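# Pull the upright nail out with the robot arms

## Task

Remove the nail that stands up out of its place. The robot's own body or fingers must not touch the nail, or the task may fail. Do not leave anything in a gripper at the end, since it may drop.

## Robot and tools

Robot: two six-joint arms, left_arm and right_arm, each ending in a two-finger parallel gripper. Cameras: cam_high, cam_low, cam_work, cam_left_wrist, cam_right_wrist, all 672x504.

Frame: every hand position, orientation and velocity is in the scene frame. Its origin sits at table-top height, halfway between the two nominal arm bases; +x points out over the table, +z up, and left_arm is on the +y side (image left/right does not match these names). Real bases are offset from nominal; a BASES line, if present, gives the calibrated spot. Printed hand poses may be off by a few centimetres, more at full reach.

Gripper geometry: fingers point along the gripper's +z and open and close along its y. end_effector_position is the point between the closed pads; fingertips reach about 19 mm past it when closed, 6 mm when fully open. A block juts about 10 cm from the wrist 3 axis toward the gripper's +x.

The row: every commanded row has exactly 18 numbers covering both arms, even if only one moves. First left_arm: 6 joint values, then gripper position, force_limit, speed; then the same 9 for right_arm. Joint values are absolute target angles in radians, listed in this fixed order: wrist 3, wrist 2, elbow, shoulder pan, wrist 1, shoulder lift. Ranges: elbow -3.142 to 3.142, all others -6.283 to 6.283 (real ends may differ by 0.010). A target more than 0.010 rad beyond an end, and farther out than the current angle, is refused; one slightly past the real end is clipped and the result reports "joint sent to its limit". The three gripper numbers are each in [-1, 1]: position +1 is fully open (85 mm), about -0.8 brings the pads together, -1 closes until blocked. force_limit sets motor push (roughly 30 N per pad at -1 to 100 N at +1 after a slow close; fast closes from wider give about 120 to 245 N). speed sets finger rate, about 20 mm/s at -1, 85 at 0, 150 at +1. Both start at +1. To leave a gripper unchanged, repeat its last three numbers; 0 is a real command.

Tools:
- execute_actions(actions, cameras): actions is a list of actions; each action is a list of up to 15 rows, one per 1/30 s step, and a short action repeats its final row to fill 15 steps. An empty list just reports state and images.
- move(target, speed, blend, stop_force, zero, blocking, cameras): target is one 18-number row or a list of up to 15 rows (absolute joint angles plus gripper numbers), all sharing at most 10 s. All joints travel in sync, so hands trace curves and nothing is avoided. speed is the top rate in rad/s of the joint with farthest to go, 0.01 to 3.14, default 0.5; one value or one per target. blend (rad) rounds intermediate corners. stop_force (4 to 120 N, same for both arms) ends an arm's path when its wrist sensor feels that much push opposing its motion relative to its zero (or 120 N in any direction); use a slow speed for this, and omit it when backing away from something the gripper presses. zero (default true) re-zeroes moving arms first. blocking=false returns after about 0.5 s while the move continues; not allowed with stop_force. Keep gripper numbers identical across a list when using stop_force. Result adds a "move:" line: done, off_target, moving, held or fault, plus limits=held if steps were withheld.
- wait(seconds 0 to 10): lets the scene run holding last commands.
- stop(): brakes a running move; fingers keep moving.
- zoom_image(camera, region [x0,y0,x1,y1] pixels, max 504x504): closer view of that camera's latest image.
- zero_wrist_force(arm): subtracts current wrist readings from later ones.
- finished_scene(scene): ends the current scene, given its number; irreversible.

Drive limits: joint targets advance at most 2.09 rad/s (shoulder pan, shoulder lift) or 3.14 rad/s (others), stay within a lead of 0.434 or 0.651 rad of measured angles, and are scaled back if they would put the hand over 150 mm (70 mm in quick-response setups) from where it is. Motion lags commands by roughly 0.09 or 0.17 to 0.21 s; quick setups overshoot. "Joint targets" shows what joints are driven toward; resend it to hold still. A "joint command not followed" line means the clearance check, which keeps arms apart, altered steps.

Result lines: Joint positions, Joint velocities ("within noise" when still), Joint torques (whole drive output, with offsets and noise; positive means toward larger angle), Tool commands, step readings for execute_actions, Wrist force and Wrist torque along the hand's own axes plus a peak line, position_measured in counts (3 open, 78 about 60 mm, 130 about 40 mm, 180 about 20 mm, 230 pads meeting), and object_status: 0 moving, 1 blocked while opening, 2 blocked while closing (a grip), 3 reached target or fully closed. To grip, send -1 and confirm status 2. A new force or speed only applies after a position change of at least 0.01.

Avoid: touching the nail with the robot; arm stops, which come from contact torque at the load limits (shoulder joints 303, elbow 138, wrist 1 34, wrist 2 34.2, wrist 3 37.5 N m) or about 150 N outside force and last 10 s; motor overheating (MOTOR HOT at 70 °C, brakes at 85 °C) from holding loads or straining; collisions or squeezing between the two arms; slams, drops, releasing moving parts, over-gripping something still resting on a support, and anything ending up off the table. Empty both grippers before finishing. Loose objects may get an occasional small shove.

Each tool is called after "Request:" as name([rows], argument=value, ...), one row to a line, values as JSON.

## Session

Request:
execute_actions(actions=[])

Scene clock: 0.00 s.
left_arm: end_effector_position=(+1.0418, +0.2820, +0.3278) position_measured=3 object_status=3 end_effector_quat_wxyz=(-0.130, +0.466, +0.872, +0.072) | right_arm: end_effector_position=(+0.3079, +0.0583, +0.1558) position_measured=3 object_status=3 end_effector_quat_wxyz=(-0.323, -0.266, +0.900, -0.118)
Joint names: [wrist 3, wrist 2, elbow, shoulder pan, wrist 1, shoulder lift]
Joint positions: left_arm=[0.527 -1.413 0.393 -0.417 -1.123 -0.586] | right_arm=[0.606 1.984 -1.752 4.451 -1.586 -1.961]
Joint velocities: within noise
Joint torques (N m): no reading
Motor temperatures (°C): left_arm=[32 32 29 27 35 30] | right_arm=[34 25 29 31 37 30]
Wrist force (N): no reading
Wrist torque (N m): no reading
Wrist force, peak (N): no reading
Joint targets: left_arm=[0.527 -1.413 0.393 -0.417 -1.123 -0.586] | right_arm=[0.606 1.984 -1.752 4.451 -1.586 -1.961]
Tool commands: left_gripper/position=+1.0 left_gripper/force_limit=+1.0 left_gripper/speed=+1.0 right_gripper/position=+1.0 right_gripper/force_limit=+1.0 right_gripper/speed=+1.0

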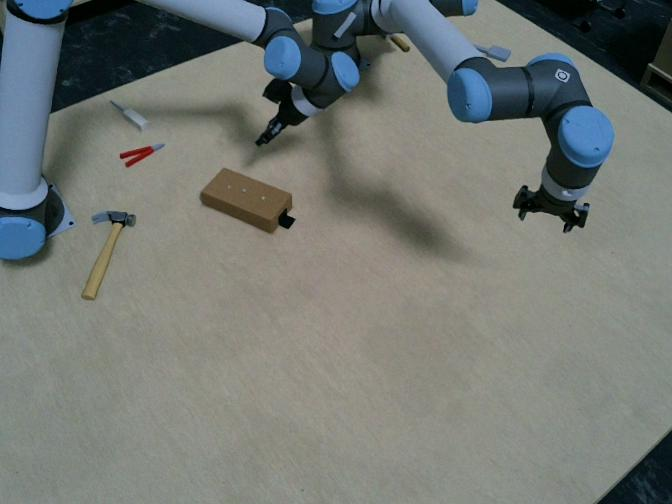

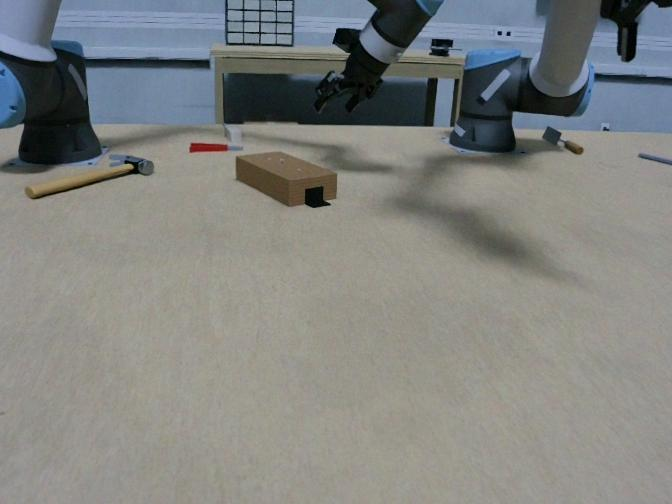

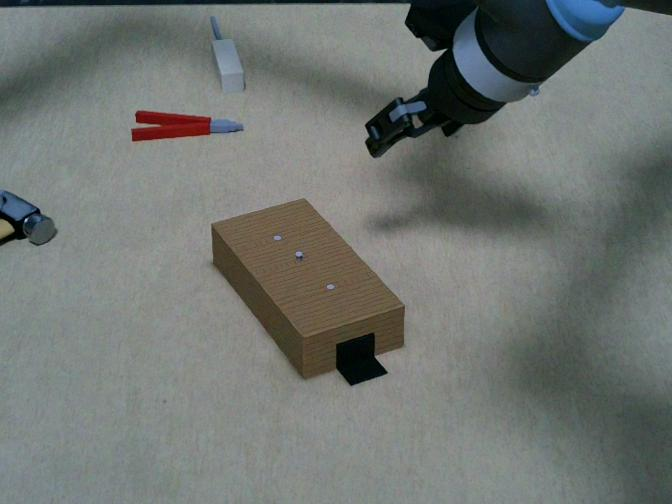

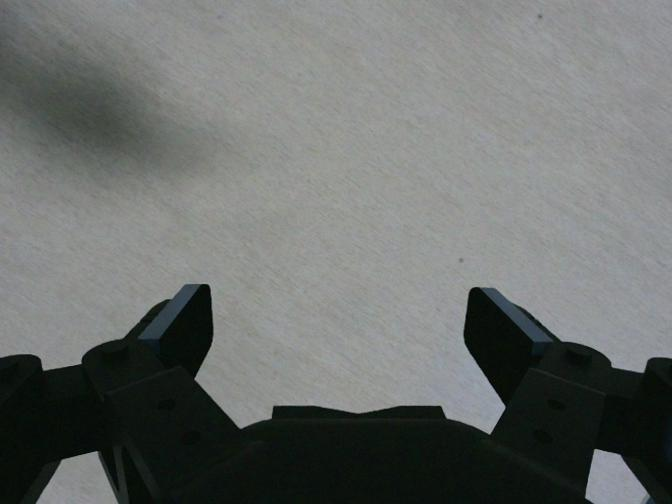

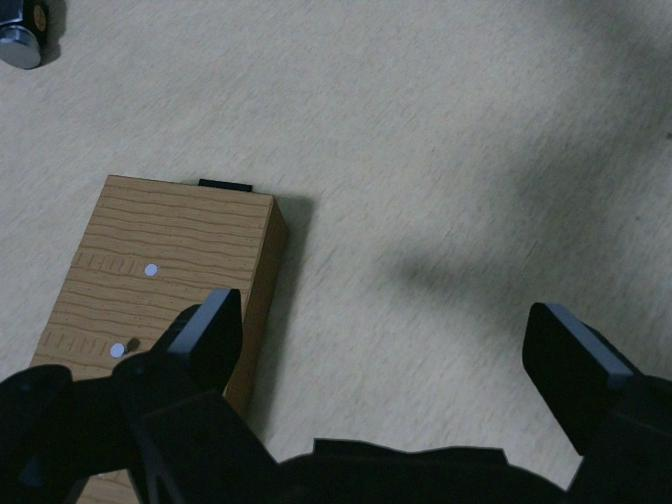

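Request:
move([
  [0.527,-1.413,0.393,-0.417,-1.123,-0.586,1,1,1,0.3,1.6,-1.80,4.4,-1.2,-1.42,1,1,1],
  [0.527,-1.413,0.393,-0.417,-1.123,-0.586,1,1,1,-1.4808,-1.5708,-1.8688,4.0168,1.7567,-1.4587,1,1,1],
], speed=[0.8,1.2], blend=0.15)

Request:
zoom_image(camera="cam_work", region=[190, 180, 430, 390])

Request:
zoom_image(camera="cam_low", region=[220, 130, 350, 220])

Scene clock: 7.37 s.
left_arm: end_effector_position=(+1.0414, +0.2816, +0.3276) position_measured=3 object_status=3 end_effector_quat_wxyz=(-0.130, +0.466, +0.872, +0.072) | right_arm: end_effector_position=(+0.4486, -0.3985, +0.4000) position_measured=3 object_status=3 end_effector_quat_wxyz=(+0.000, +0.384, +0.923, +0.000)
Joint names: [wrist 3, wrist 2, elbow, shoulder pan, wrist 1, shoulder lift]
Joint positions: left_arm=[0.527 -1.413 0.393 -0.417 -1.123 -0.586] | right_arm=[-1.481 -1.571 -1.869 4.017 1.757 -1.459]
Joint torques (N m): left_arm=[2.01 -1.47 -48.31 -10.14 -1.94 -128.86] | right_arm=[-3.12 -2.85 31.03 -18.35 0.29 21.98]
Wrist force (N): left_arm=[0.0 -0.4 -0.3] | right_arm=[-1.5 -0.2 -0.7]
Wrist torque (N m): left_arm=[-0.05 0.00 0.00] | right_arm=[0.05 -0.14 0.09]
Wrist force, peak (N): left_arm=[0.2 -0.2 -0.7] | right_arm=[-7.6 0.3 1.9]
Joint targets: left_arm=[0.527 -1.413 0.393 -0.417 -1.123 -0.586] | right_arm=[-1.481 -1.571 -1.869 4.017 1.757 -1.459]
move: done

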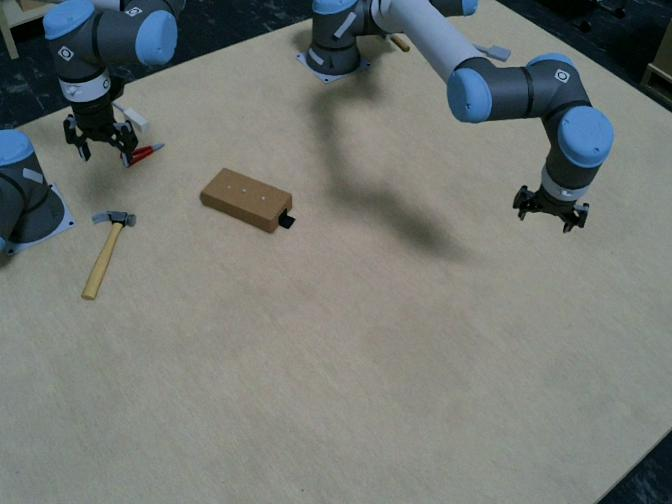

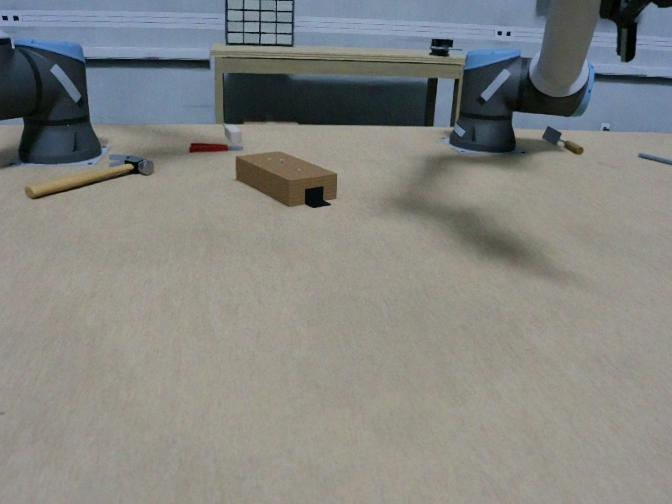

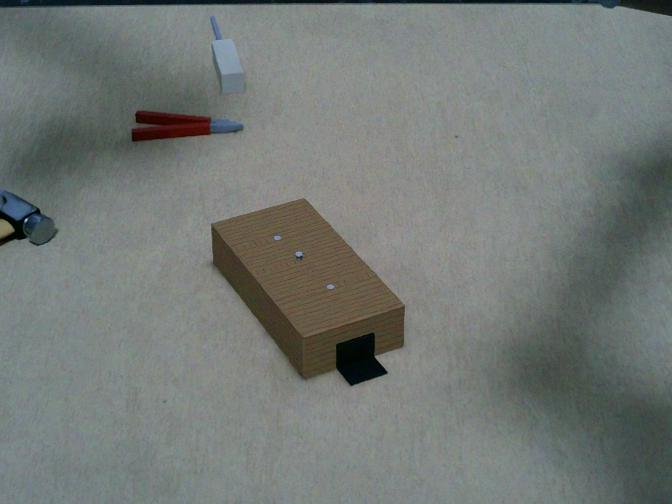

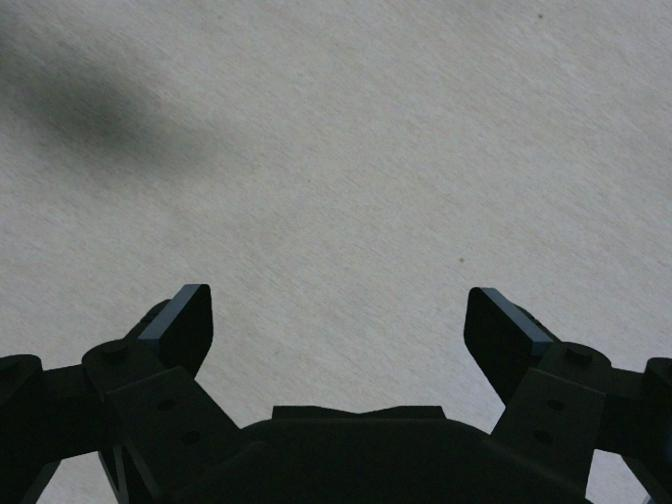

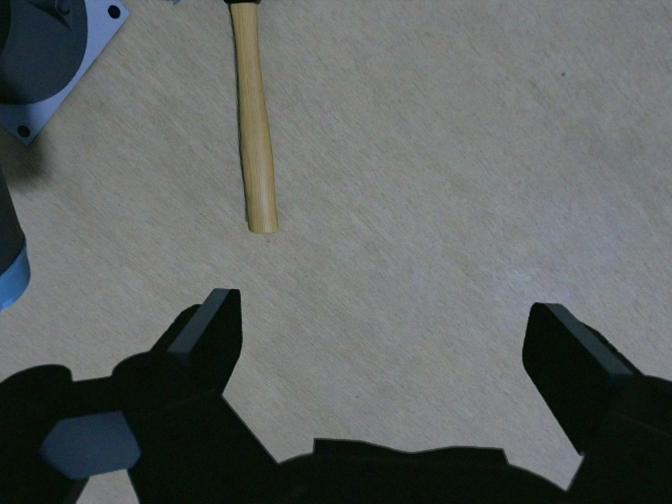

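Scaled by 2.100 from the camera's 672x504 image, which has a finer 960x720 frame.

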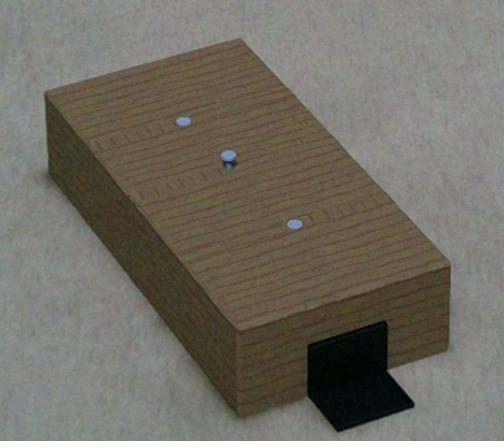

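Scaled by 3.877 from the camera's 672x504 image, which has a finer 960x720 frame.

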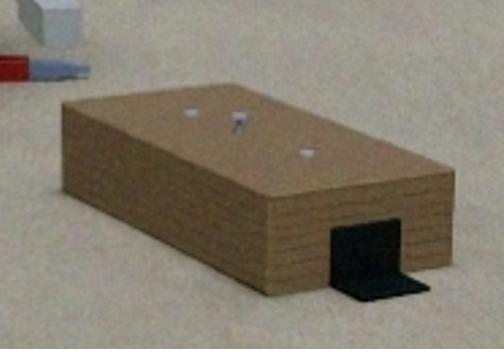

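Request:
move(target=[0.527,-1.413,0.393,-0.417,-1.123,-0.586,1,1,1,-1.6811,-1.5708,-2.3305,3.8885,2.3207,-1.561,0.5,0.9,1], speed=0.4, cameras=["cam_right_wrist","cam_high"])

Scene clock: 10.80 s.
left_arm: end_effector_position=(+1.0414, +0.2816, +0.3276) position_measured=3 object_status=3 end_effector_quat_wxyz=(-0.130, +0.466, +0.872, +0.072) | right_arm: end_effector_position=(+0.4084, -0.5025, +0.1199) position_measured=66 object_status=3 end_effector_quat_wxyz=(+0.000, +0.350, +0.937, +0.000)
Joint names: [wrist 3, wrist 2, elbow, shoulder pan, wrist 1, shoulder lift]
Joint positions: left_arm=[0.527 -1.413 0.393 -0.417 -1.123 -0.586] | right_arm=[-1.681 -1.571 -2.33 3.889 2.321 -1.561]
Joint torques (N m): left_arm=[1.73 -1.42 -55.43 -3.38 -3.9 -127.02] | right_arm=[-3.2 -2.11 19.64 -19.06 0.13 18.35]
Wrist force (N): left_arm=[0.2 -0.3 -0.4] | right_arm=[-1.5 0.4 -1.5]
Wrist torque (N m): left_arm=[-0.05 -0.04 0.00] | right_arm=[0.18 -0.16 0.04]
Wrist force, peak (N): left_arm=[0.3 -0.2 -0.6] | right_arm=[-1.1 0.3 -3.4]
Joint targets: left_arm=[0.527 -1.413 0.393 -0.417 -1.123 -0.586] | right_arm=[-1.681 -1.571 -2.331 3.889 2.321 -1.561]
move: done
Images, in order (width x height): cam_high 672x504, cam_right_wrist 672x504.

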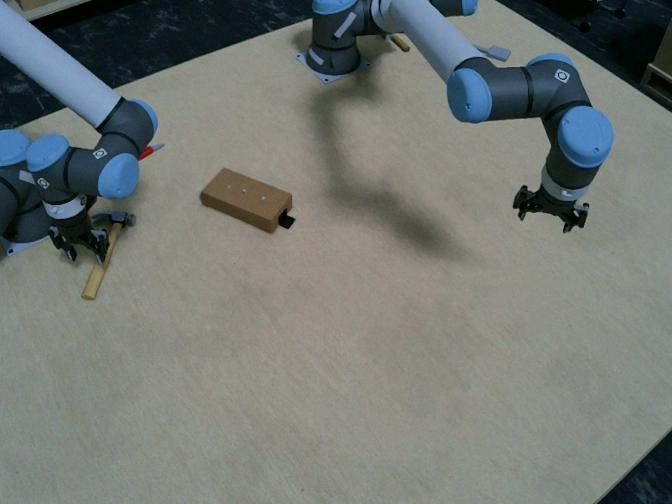

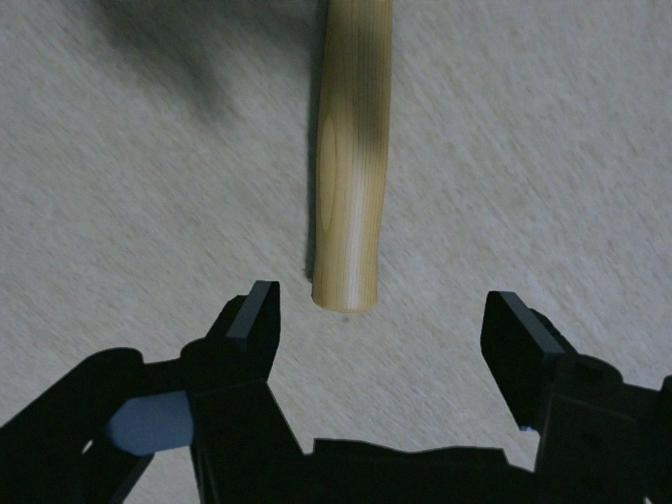

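Request:
move([
  [0.527,-1.413,0.393,-0.417,-1.123,-0.586,1,1,1,-1.684,-1.5708,-2.3424,3.8856,2.3201,-1.5485,0.5,0.9,1],
  [0.527,-1.413,0.393,-0.417,-1.123,-0.586,1,1,1,-1.684,-1.5708,-2.4123,3.8856,2.5658,-1.7243,0.5,0.9,1],
], speed=[0.1,0.2], stop_force=15, cameras=["cam_right_wrist"])

Request:
move(target=[0.527,-1.413,0.393,-0.417,-1.123,-0.586,1,1,1,-1.684,-1.5708,-2.4123,3.8856,2.5658,-1.7243,-1,0.9,-1], cameras=["cam_right_wrist"])

Request:
wait(seconds=0.3, cameras=[])

Scene clock: 13.90 s.
left_arm: end_effector_position=(+1.0414, +0.2816, +0.3276) position_measured=3 object_status=3 end_effector_quat_wxyz=(-0.130, +0.466, +0.872, +0.072) | right_arm: end_effector_position=(+0.4031, -0.5085, +0.0229) position_measured=66 object_status=3 end_effector_quat_wxyz=(+0.000, +0.350, +0.937, +0.000)
Joint names: [wrist 3, wrist 2, elbow, shoulder pan, wrist 1, shoulder lift]
Joint positions: left_arm=[0.527 -1.413 0.393 -0.417 -1.123 -0.586] | right_arm=[-1.684 -1.571 -2.412 3.886 2.566 -1.724]
Joint torques (N m): left_arm=[1.28 -1.34 -54.89 -3.53 -6.41 -125.11] | right_arm=[-3.09 -1.23 13.31 -16.1 0.02 24.64]
Wrist force (N): left_arm=[0.1 -0.3 -0.1] | right_arm=[-1.0 0.2 -0.6]
Wrist torque (N m): left_arm=[-0.05 -0.02 0.00] | right_arm=[0.10 -0.27 0.15]
Wrist force, peak (N): left_arm=[0.6 -0.1 -0.5] | right_arm=[-1.6 -0.8 -2.6]
Joint targets: left_arm=[0.527 -1.413 0.393 -0.417 -1.123 -0.586] | right_arm=[-1.684 -1.571 -2.412 3.886 2.566 -1.724]
move: done
Images, in order (width x height): cam_right_wrist 672x504.

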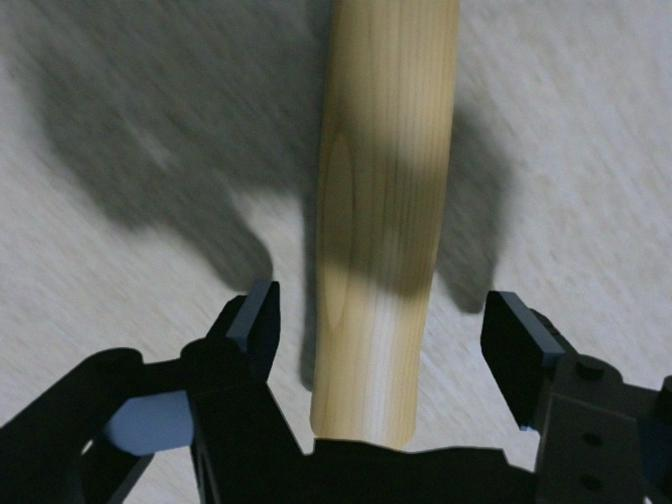

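Scene clock: 16.03 s.
left_arm: end_effector_position=(+1.0414, +0.2816, +0.3276) position_measured=3 object_status=3 end_effector_quat_wxyz=(-0.130, +0.466, +0.872, +0.072) | right_arm: end_effector_position=(+0.4031, -0.5085, +0.0229) position_measured=151 object_status=0 end_effector_quat_wxyz=(+0.000, +0.350, +0.937, +0.000)
Joint names: [wrist 3, wrist 2, elbow, shoulder pan, wrist 1, shoulder lift]
Joint positions: left_arm=[0.527 -1.413 0.393 -0.417 -1.123 -0.586] | right_arm=[-1.684 -1.571 -2.412 3.886 2.566 -1.724]
Joint torques (N m): left_arm=[0.69 -1.52 -54.32 1.92 -7.3 -125.83] | right_arm=[-2.95 -0.79 15.6 -16.9 -1.43 23.68]
Wrist force (N): left_arm=[0.2 -0.1 -0.5] | right_arm=[-1.4 2.2 -36.6]
Wrist torque (N m): left_arm=[-0.01 -0.03 0.00] | right_arm=[0.06 -0.15 0.08]
Wrist force, peak (N): left_arm=[0.2 -0.1 -0.6] | right_arm=[-1.3 2.1 -38.3]
Joint targets: left_arm=[0.527 -1.413 0.393 -0.417 -1.123 -0.586] | right_arm=[-1.684 -1.571 -2.412 3.886 2.566 -1.724]
move: done
Images, in order (width x height): cam_right_wrist 672x504.

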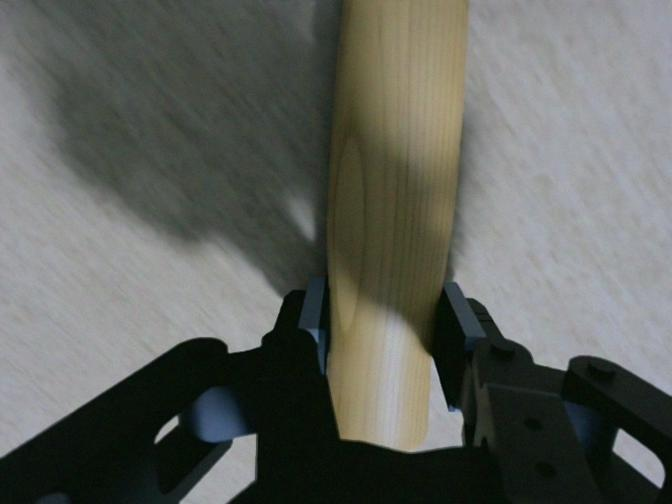

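Scene clock: 16.33 s.
left_arm: end_effector_position=(+1.0414, +0.2816, +0.3276) position_measured=3 object_status=3 end_effector_quat_wxyz=(-0.130, +0.466, +0.872, +0.072) | right_arm: end_effector_position=(+0.4031, -0.5085, +0.0229) position_measured=151 object_status=2 end_effector_quat_wxyz=(+0.000, +0.350, +0.937, +0.000)
Joint names: [wrist 3, wrist 2, elbow, shoulder pan, wrist 1, shoulder lift]
Joint positions: left_arm=[0.527 -1.413 0.393 -0.417 -1.123 -0.586] | right_arm=[-1.684 -1.571 -2.412 3.886 2.566 -1.724]
Joint torques (N m): left_arm=[1 -1.64 -54.48 1.64 -7.28 -129.49] | right_arm=[-2.97 -0.62 13.05 -15.43 -1.69 26.23]
Wrist force (N): left_arm=[0.2 -0.3 -0.5] | right_arm=[-1.4 2.3 -36.1]
Wrist torque (N m): left_arm=[-0.05 -0.04 0.00] | right_arm=[0.06 -0.15 0.09]
Wrist force, peak (N): left_arm=[0.2 -0.3 -0.5] | right_arm=[-1.5 2.2 -36.5]
Joint targets: left_arm=[0.527 -1.413 0.393 -0.417 -1.123 -0.586] | right_arm=[-1.684 -1.571 -2.412 3.886 2.566 -1.724]
Tool commands: left_gripper/position=+1.0 left_gripper/force_limit=+1.0 left_gripper/speed=+1.0 right_gripper/position=-1.0 right_gripper/force_limit=+0.9 right_gripper/speed=-1.0
wait: 0.30 s; at rest by 0.17 s
No camera images: "cameras" was empty.

Request:
move(target=[0.527,-1.413,0.393,-0.417,-1.123,-0.586,1,1,1,-1.6056,-1.5708,-2.3656,3.964,2.315,-1.5202,-1,0.9,-1], speed=0.12, cameras=["cam_right_wrist","cam_high"])

Request:
move([
  [0.527,-1.413,0.393,-0.417,-1.123,-0.586,1,1,1,-1.3611,-1.5708,-2.3361,4.2085,2.107,-1.3417,-1,0.9,-1],
  [0.527,-1.413,0.393,-0.417,-1.123,-0.586,1,1,1,-1.3611,-1.5708,-2.1318,4.2085,1.7894,-1.2284,-1,0.9,-1],
], speed=0.15, blend=0.01, cameras=["cam_right_wrist","cam_high"])

Scene clock: 19.73 s.
left_arm: end_effector_position=(+1.0414, +0.2816, +0.3276) position_measured=3 object_status=3 end_effector_quat_wxyz=(-0.130, +0.466, +0.872, +0.072) | right_arm: end_effector_position=(+0.3866, -0.4943, +0.1215) position_measured=151 object_status=2 end_effector_quat_wxyz=(+0.000, +0.350, +0.937, +0.000)
Joint names: [wrist 3, wrist 2, elbow, shoulder pan, wrist 1, shoulder lift]
Joint positions: left_arm=[0.527 -1.413 0.393 -0.417 -1.123 -0.586] | right_arm=[-1.606 -1.571 -2.366 3.964 2.315 -1.52]
Joint torques (N m): left_arm=[0.81 -0.93 -52.89 7.15 -6.95 -131.04] | right_arm=[2.94 0.18 33.06 20.58 -10.35 41.2]
Wrist force (N): left_arm=[0.3 0.0 -0.2] | right_arm=[-1.0 0.3 1.8]
Wrist torque (N m): left_arm=[0.00 -0.05 0.00] | right_arm=[0.11 -0.48 0.12]
Wrist force, peak (N): left_arm=[0.5 -0.2 -0.7] | right_arm=[-1.3 2.6 -36.4]
Joint targets: left_arm=[0.527 -1.413 0.393 -0.417 -1.123 -0.586] | right_arm=[-1.606 -1.571 -2.366 3.964 2.315 -1.520]
move: done
Images, in order (width x height): cam_high 672x504, cam_right_wrist 672x504.

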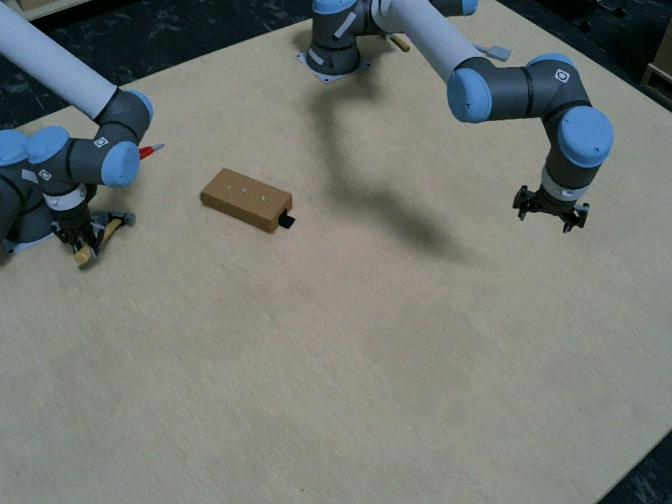

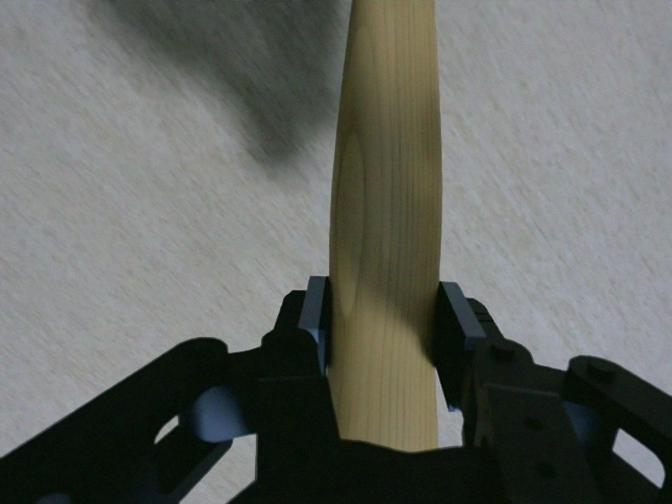

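Scene clock: 23.90 s.
left_arm: end_effector_position=(+1.0414, +0.2816, +0.3276) position_measured=3 object_status=3 end_effector_quat_wxyz=(-0.130, +0.466, +0.872, +0.072) | right_arm: end_effector_position=(+0.3403, -0.4539, +0.3499) position_measured=151 object_status=2 end_effector_quat_wxyz=(+0.000, +0.350, +0.937, +0.000)
Joint names: [wrist 3, wrist 2, elbow, shoulder pan, wrist 1, shoulder lift]
Joint positions: left_arm=[0.527 -1.413 0.393 -0.417 -1.123 -0.586] | right_arm=[-1.361 -1.571 -2.132 4.209 1.79 -1.228]
Joint torques (N m): left_arm=[0.19 -0.82 -50.93 7.4 -6.95 -126.54] | right_arm=[2.94 1.09 45.83 19.12 -10.8 28.83]
Wrist force (N): left_arm=[0.1 0.1 -0.4] | right_arm=[-1.0 0.1 4.6]
Wrist torque (N m): left_arm=[0.02 -0.01 0.00] | right_arm=[0.05 -0.84 0.11]
Wrist force, peak (N): left_arm=[0.6 -0.4 -0.4] | right_arm=[-1.9 0.3 5.1]
Joint targets: left_arm=[0.527 -1.413 0.393 -0.417 -1.123 -0.586] | right_arm=[-1.361 -1.571 -2.132 4.209 1.789 -1.228]
move: done
Images, in order (width x height): cam_high 672x504, cam_right_wrist 672x504.

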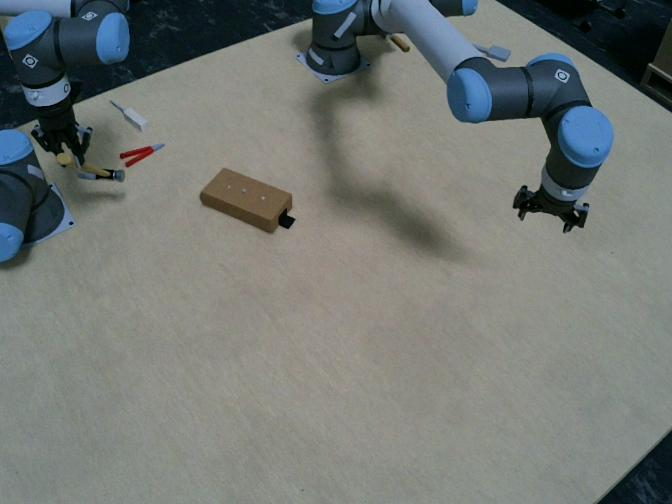

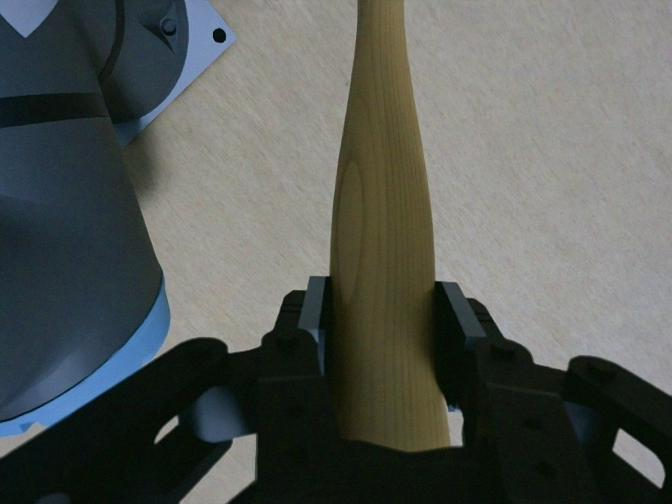

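Request:
move([
  [0.527,-1.413,0.393,-0.417,-1.123,-0.586,1,1,1,1.5708,-2.13,-1.6708,4.2586,1.7482,-1.6482,-1,0.9,-1],
  [0.527,-1.413,0.393,-0.417,-1.123,-0.586,1,1,1,1.5708,-2.13,-1.3107,4.2586,1.2367,-2.2822,-1,0.9,-1],
], speed=[0.6,0.3], blend=0.05)

Request:
zoom_image(camera="cam_work", region=[160, 120, 420, 340])

Request:
zoom_image(camera="cam_low", region=[200, 50, 380, 220])

Scene clock: 32.60 s.
left_arm: end_effector_position=(+1.0414, +0.2816, +0.3276) position_measured=3 object_status=3 end_effector_quat_wxyz=(-0.130, +0.466, +0.872, +0.072) | right_arm: end_effector_position=(+0.3866, +0.0090, +0.3101) position_measured=151 object_status=2 end_effector_quat_wxyz=(+0.301, +0.841, -0.303, -0.331)
Joint names: [wrist 3, wrist 2, elbow, shoulder pan, wrist 1, shoulder lift]
Joint positions: left_arm=[0.527 -1.413 0.393 -0.417 -1.123 -0.586] | right_arm=[1.571 -2.13 -1.311 4.259 1.237 -2.282]
Joint torques (N m): left_arm=[0.08 -0.85 -48.92 10.44 -6.26 -126.66] | right_arm=[3.33 -4.43 40.24 16.85 -13.17 88.95]
Wrist force (N): left_arm=[0.4 -0.1 -0.5] | right_arm=[-1.8 -1.5 2.7]
Wrist torque (N m): left_arm=[0.00 -0.07 0.00] | right_arm=[0.68 -0.23 -0.27]
Wrist force, peak (N): left_arm=[0.2 -0.5 -0.5] | right_arm=[-1.8 -0.9 5.1]
Joint targets: left_arm=[0.527 -1.413 0.393 -0.417 -1.123 -0.586] | right_arm=[1.571 -2.130 -1.311 4.259 1.237 -2.282]
move: done

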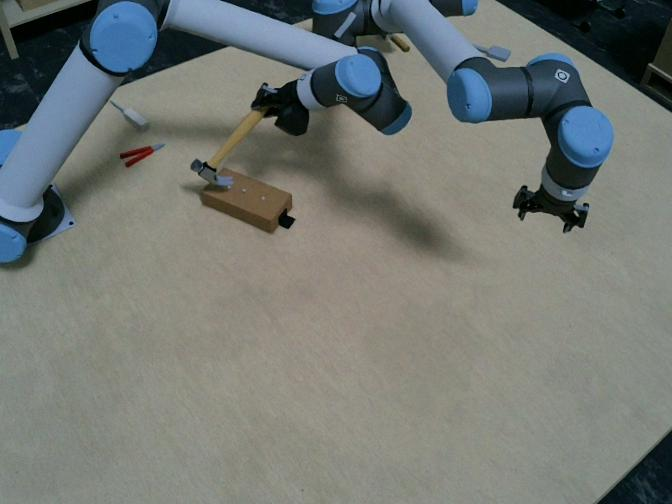

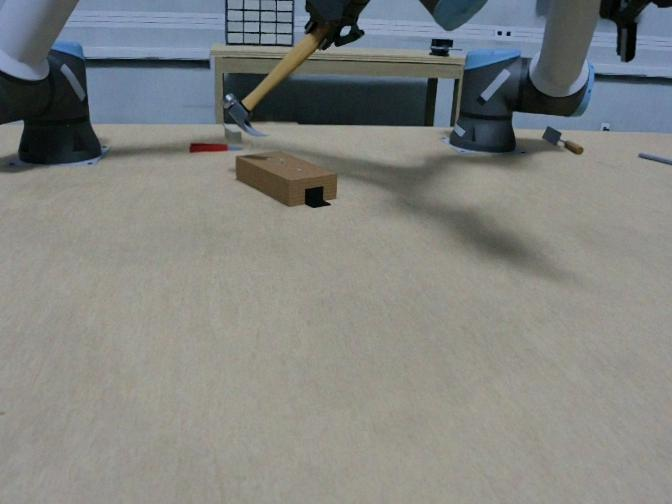

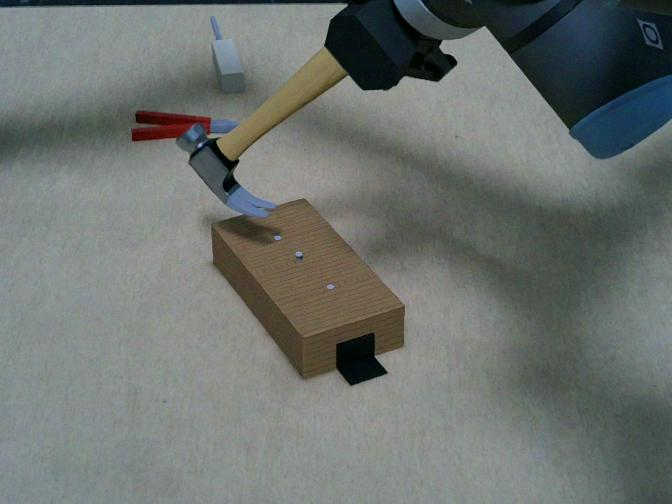

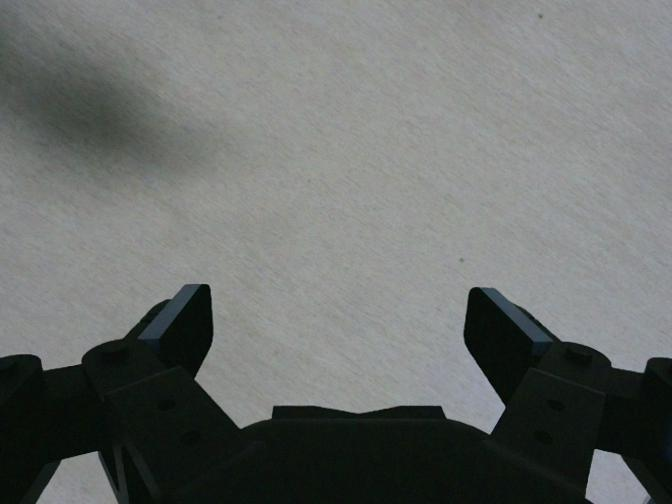

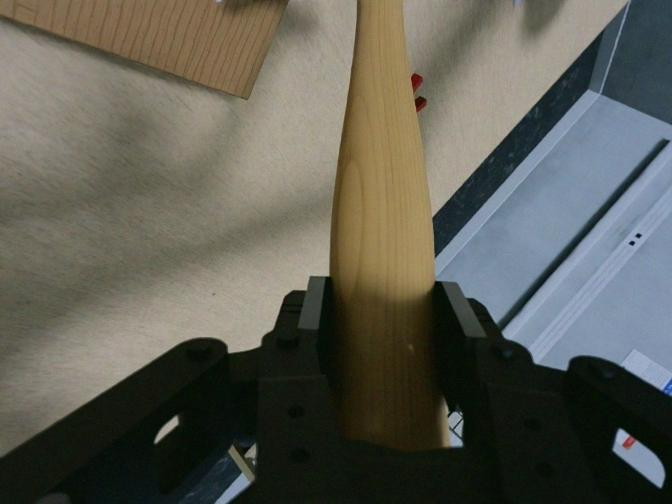

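Scaled by 1.938 from the camera's 672x504 image, which has a finer 960x720 frame.

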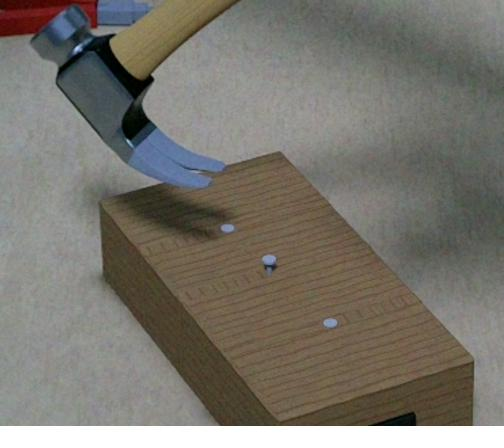

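Scaled by 2.800 from the camera's 672x504 image, which has a finer 960x720 frame.

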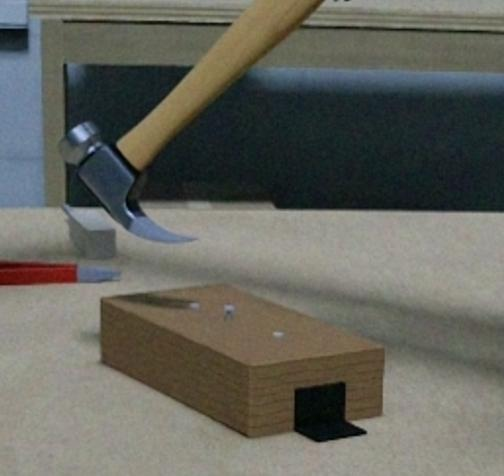

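Request:
move(target=[0.527,-1.413,0.393,-0.417,-1.123,-0.586,1,1,1,1.5708,-2.13,-1.3311,4.284,1.2841,-2.3092,-1,0.9,-1], speed=0.08, stop_force=10, cameras=["cam_low","cam_work"])

Request:
zoom_image(camera="cam_work", region=[230, 170, 350, 260])

Request:
zoom_image(camera="cam_low", region=[220, 100, 340, 190])

Scene clock: 34.93 s.
left_arm: end_effector_position=(+1.0414, +0.2816, +0.3276) position_measured=3 object_status=3 end_effector_quat_wxyz=(-0.130, +0.466, +0.872, +0.072) | right_arm: end_effector_position=(+0.3718, +0.0167, +0.2750) position_measured=151 object_status=2 end_effector_quat_wxyz=(+0.305, +0.845, -0.293, -0.328)
Joint names: [wrist 3, wrist 2, elbow, shoulder pan, wrist 1, shoulder lift]
Joint positions: left_arm=[0.527 -1.413 0.393 -0.417 -1.123 -0.586] | right_arm=[1.571 -2.13 -1.331 4.284 1.284 -2.309]
Joint torques (N m): left_arm=[-0.37 -0.76 -47.88 10.75 -6.16 -127.32] | right_arm=[3.3 -3.3 27.35 20.49 -1.75 90.78]
Wrist force (N): left_arm=[0.0 -0.1 -0.1] | right_arm=[-1.7 -1.5 3.0]
Wrist torque (N m): left_arm=[-0.01 -0.01 0.00] | right_arm=[0.66 -0.25 -0.27]
Wrist force, peak (N): left_arm=[0.3 -0.3 -0.4] | right_arm=[-1.9 -2.5 4.0]
Joint targets: left_arm=[0.527 -1.413 0.393 -0.417 -1.123 -0.586] | right_arm=[1.571 -2.130 -1.331 4.284 1.284 -2.309]
move: done
Images, in order (width x height): cam_low 672x504, cam_work 672x504.

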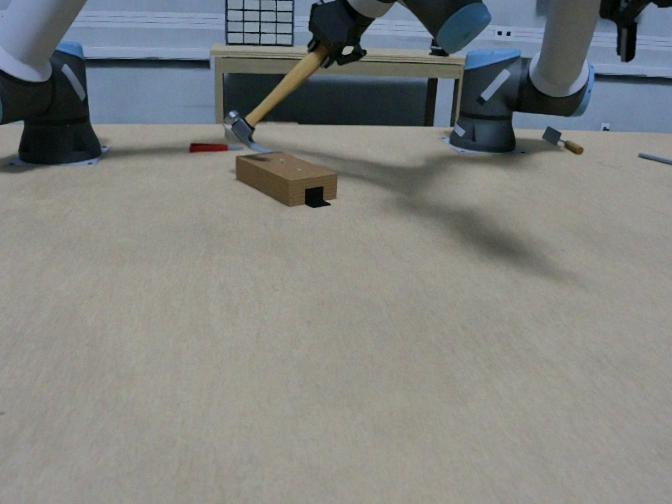

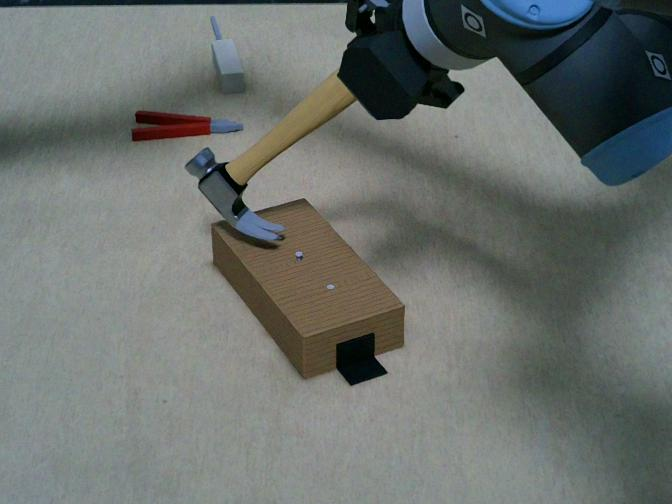

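Scaled by 4.200 from the camera's 672x504 image, which has a finer 960x720 frame.

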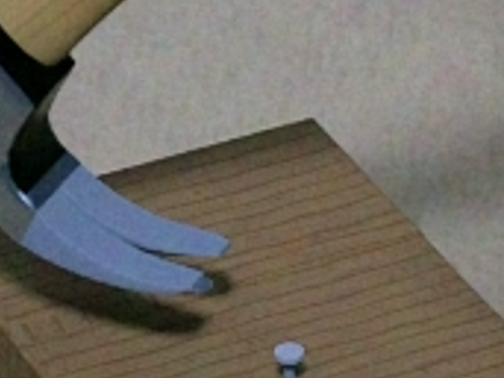

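Scaled by 4.200 from the camera's 672x504 image, which has a finer 960x720 frame.

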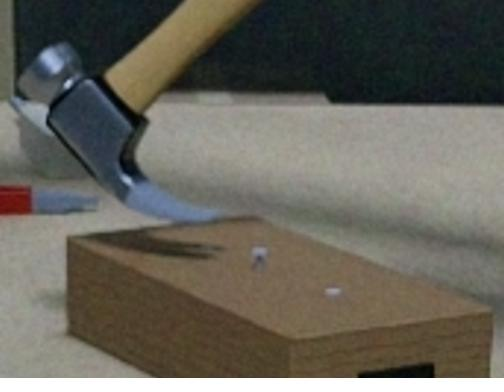

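Request:
move(target=[0.527,-1.413,0.393,-0.417,-1.123,-0.586,1,1,1,1.5708,-2.13,-1.3410,4.284,1.3102,-2.3254,-1,0.9,-1], speed=0.012, stop_force=6, cameras=["cam_low","cam_work"])

Request:
zoom_image(camera="cam_work", region=[240, 205, 340, 280])

Request:
zoom_image(camera="cam_low", region=[220, 100, 340, 190])

Scene clock: 38.53 s.
left_arm: end_effector_position=(+1.0414, +0.2816, +0.3276) position_measured=3 object_status=3 end_effector_quat_wxyz=(-0.130, +0.466, +0.872, +0.072) | right_arm: end_effector_position=(+0.3718, +0.0167, +0.2572) position_measured=151 object_status=2 end_effector_quat_wxyz=(+0.305, +0.845, -0.293, -0.328)
Joint names: [wrist 3, wrist 2, elbow, shoulder pan, wrist 1, shoulder lift]
Joint positions: left_arm=[0.527 -1.413 0.393 -0.417 -1.123 -0.586] | right_arm=[1.571 -2.13 -1.34 4.284 1.308 -2.324]
Joint torques (N m): left_arm=[-0.48 -1.12 -47.11 8.65 -5.81 -123.9] | right_arm=[3.08 -2.01 37.2 18.33 -10.86 115.37]
Wrist force (N): left_arm=[0.3 -0.1 -0.3] | right_arm=[-2.9 0.6 2.2]
Wrist torque (N m): left_arm=[-0.01 -0.05 0.00] | right_arm=[0.35 -0.23 -0.05]
Wrist force, peak (N): left_arm=[0.2 0.1 -0.7] | right_arm=[-8.3 3.6 -5.6]
Joint targets: left_arm=[0.527 -1.413 0.393 -0.417 -1.123 -0.586] | right_arm=[1.571 -2.130 -1.340 4.284 1.308 -2.324]
move: contact (right_arm)
Images, in order (width x height): cam_low 672x504, cam_work 672x504.

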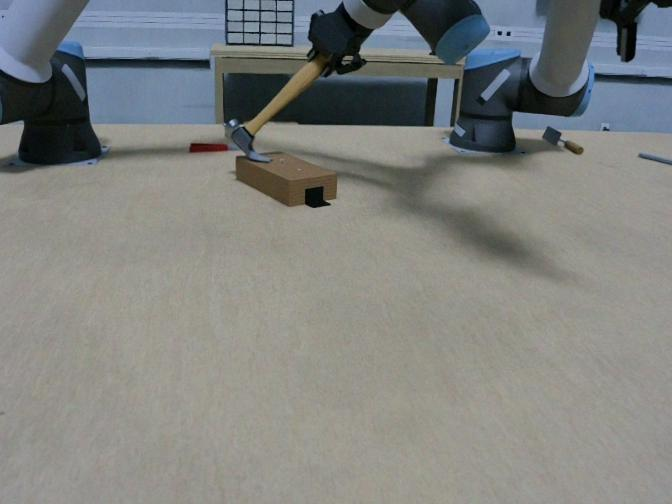

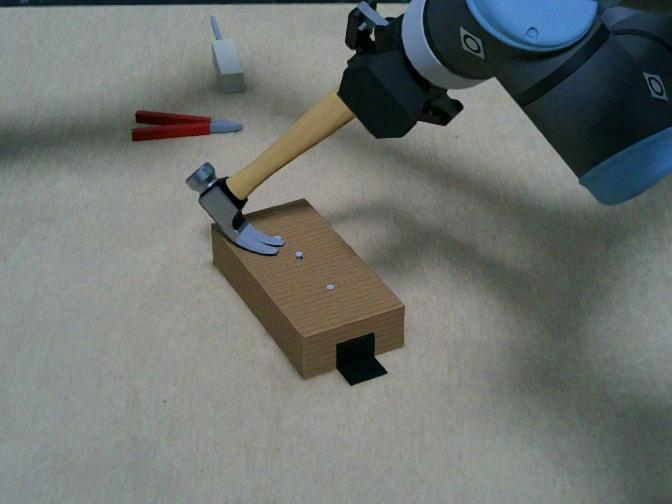

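Scaled by 5.040 from the camera's 672x504 image, which has a finer 960x720 frame.

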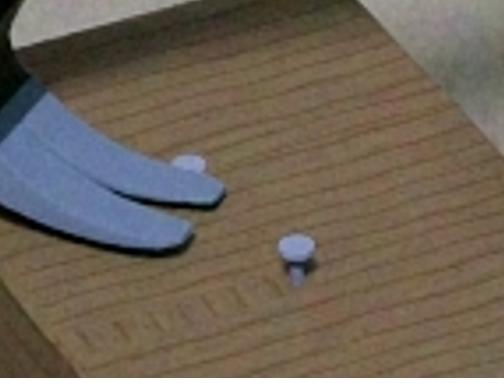

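Scaled by 4.200 from the camera's 672x504 image, which has a finer 960x720 frame.

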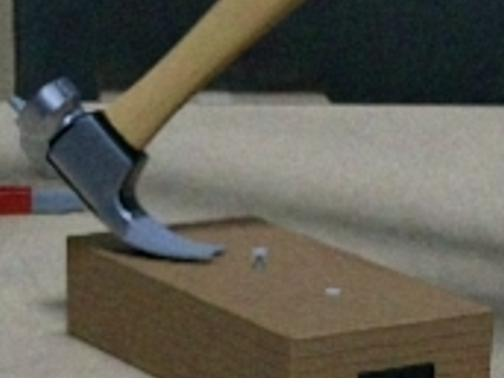

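Request:
move(target=[0.527,-1.413,0.393,-0.417,-1.123,-0.586,1,1,1,1.5708,-2.13,-1.3174,4.2645,1.295,-2.3338,-1,0.9,-1], speed=0.03, cameras=["cam_low","cam_work"])

Request:
zoom_image(camera="cam_work", region=[240, 205, 340, 280])

Request:
zoom_image(camera="cam_low", region=[250, 130, 310, 175])

Scene clock: 40.13 s.
left_arm: end_effector_position=(+1.0414, +0.2816, +0.3276) position_measured=3 object_status=3 end_effector_quat_wxyz=(-0.130, +0.466, +0.872, +0.072) | right_arm: end_effector_position=(+0.3866, +0.0180, +0.2593) position_measured=151 object_status=2 end_effector_quat_wxyz=(+0.302, +0.842, -0.301, -0.331)
Joint names: [wrist 3, wrist 2, elbow, shoulder pan, wrist 1, shoulder lift]
Joint positions: left_arm=[0.527 -1.413 0.393 -0.417 -1.123 -0.586] | right_arm=[1.571 -2.13 -1.317 4.265 1.295 -2.334]
Joint torques (N m): left_arm=[-0.7 -1.17 -45.3 8.12 -6.45 -123.6] | right_arm=[3.11 -1.48 38.29 -18.84 -13.09 92.91]
Wrist force (N): left_arm=[0.1 0.0 -0.2] | right_arm=[-1.7 -1.4 3.4]
Wrist torque (N m): left_arm=[0.00 -0.02 0.00] | right_arm=[0.68 -0.31 -0.25]
Wrist force, peak (N): left_arm=[0.2 0.0 -0.6] | right_arm=[-3.0 0.1 3.2]
Joint targets: left_arm=[0.527 -1.413 0.393 -0.417 -1.123 -0.586] | right_arm=[1.571 -2.130 -1.317 4.264 1.295 -2.334]
move: done
Images, in order (width x height): cam_low 672x504, cam_work 672x504.

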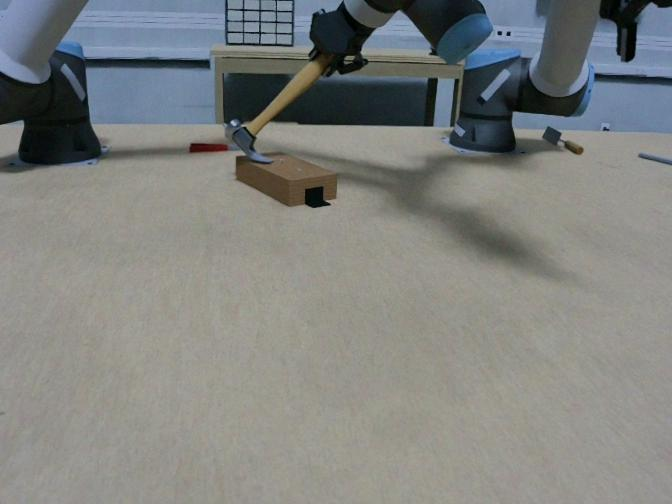

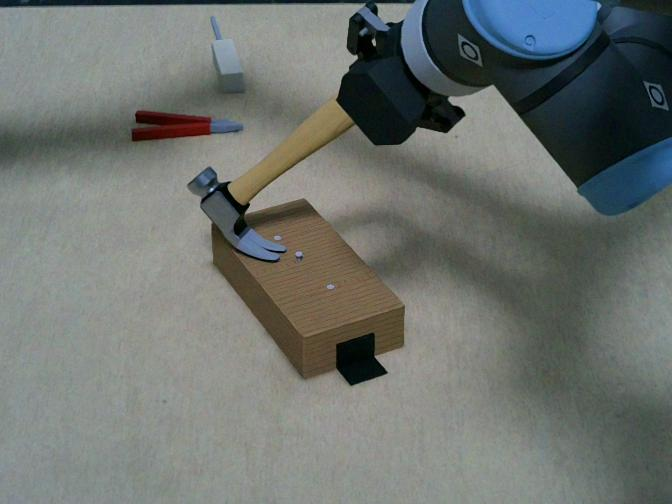

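Scaled by 5.040 from the camera's 672x504 image, which has a finer 960x720 frame.

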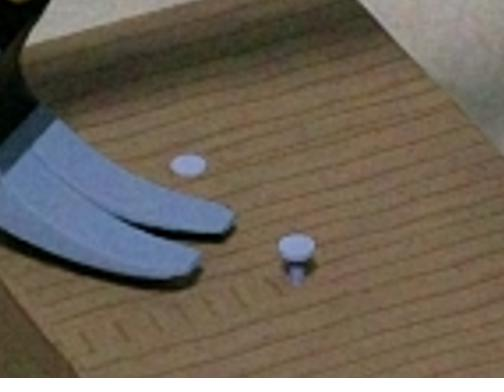

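Scaled by 8.400 from the camera's 672x504 image, which has a finer 960x720 frame.

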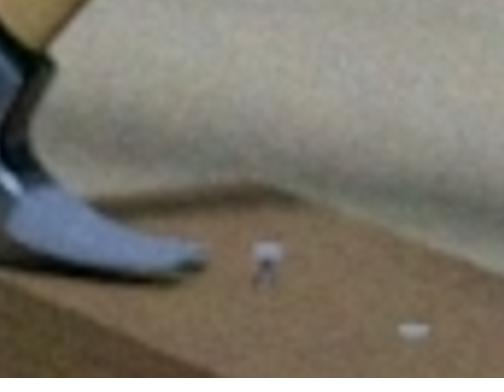

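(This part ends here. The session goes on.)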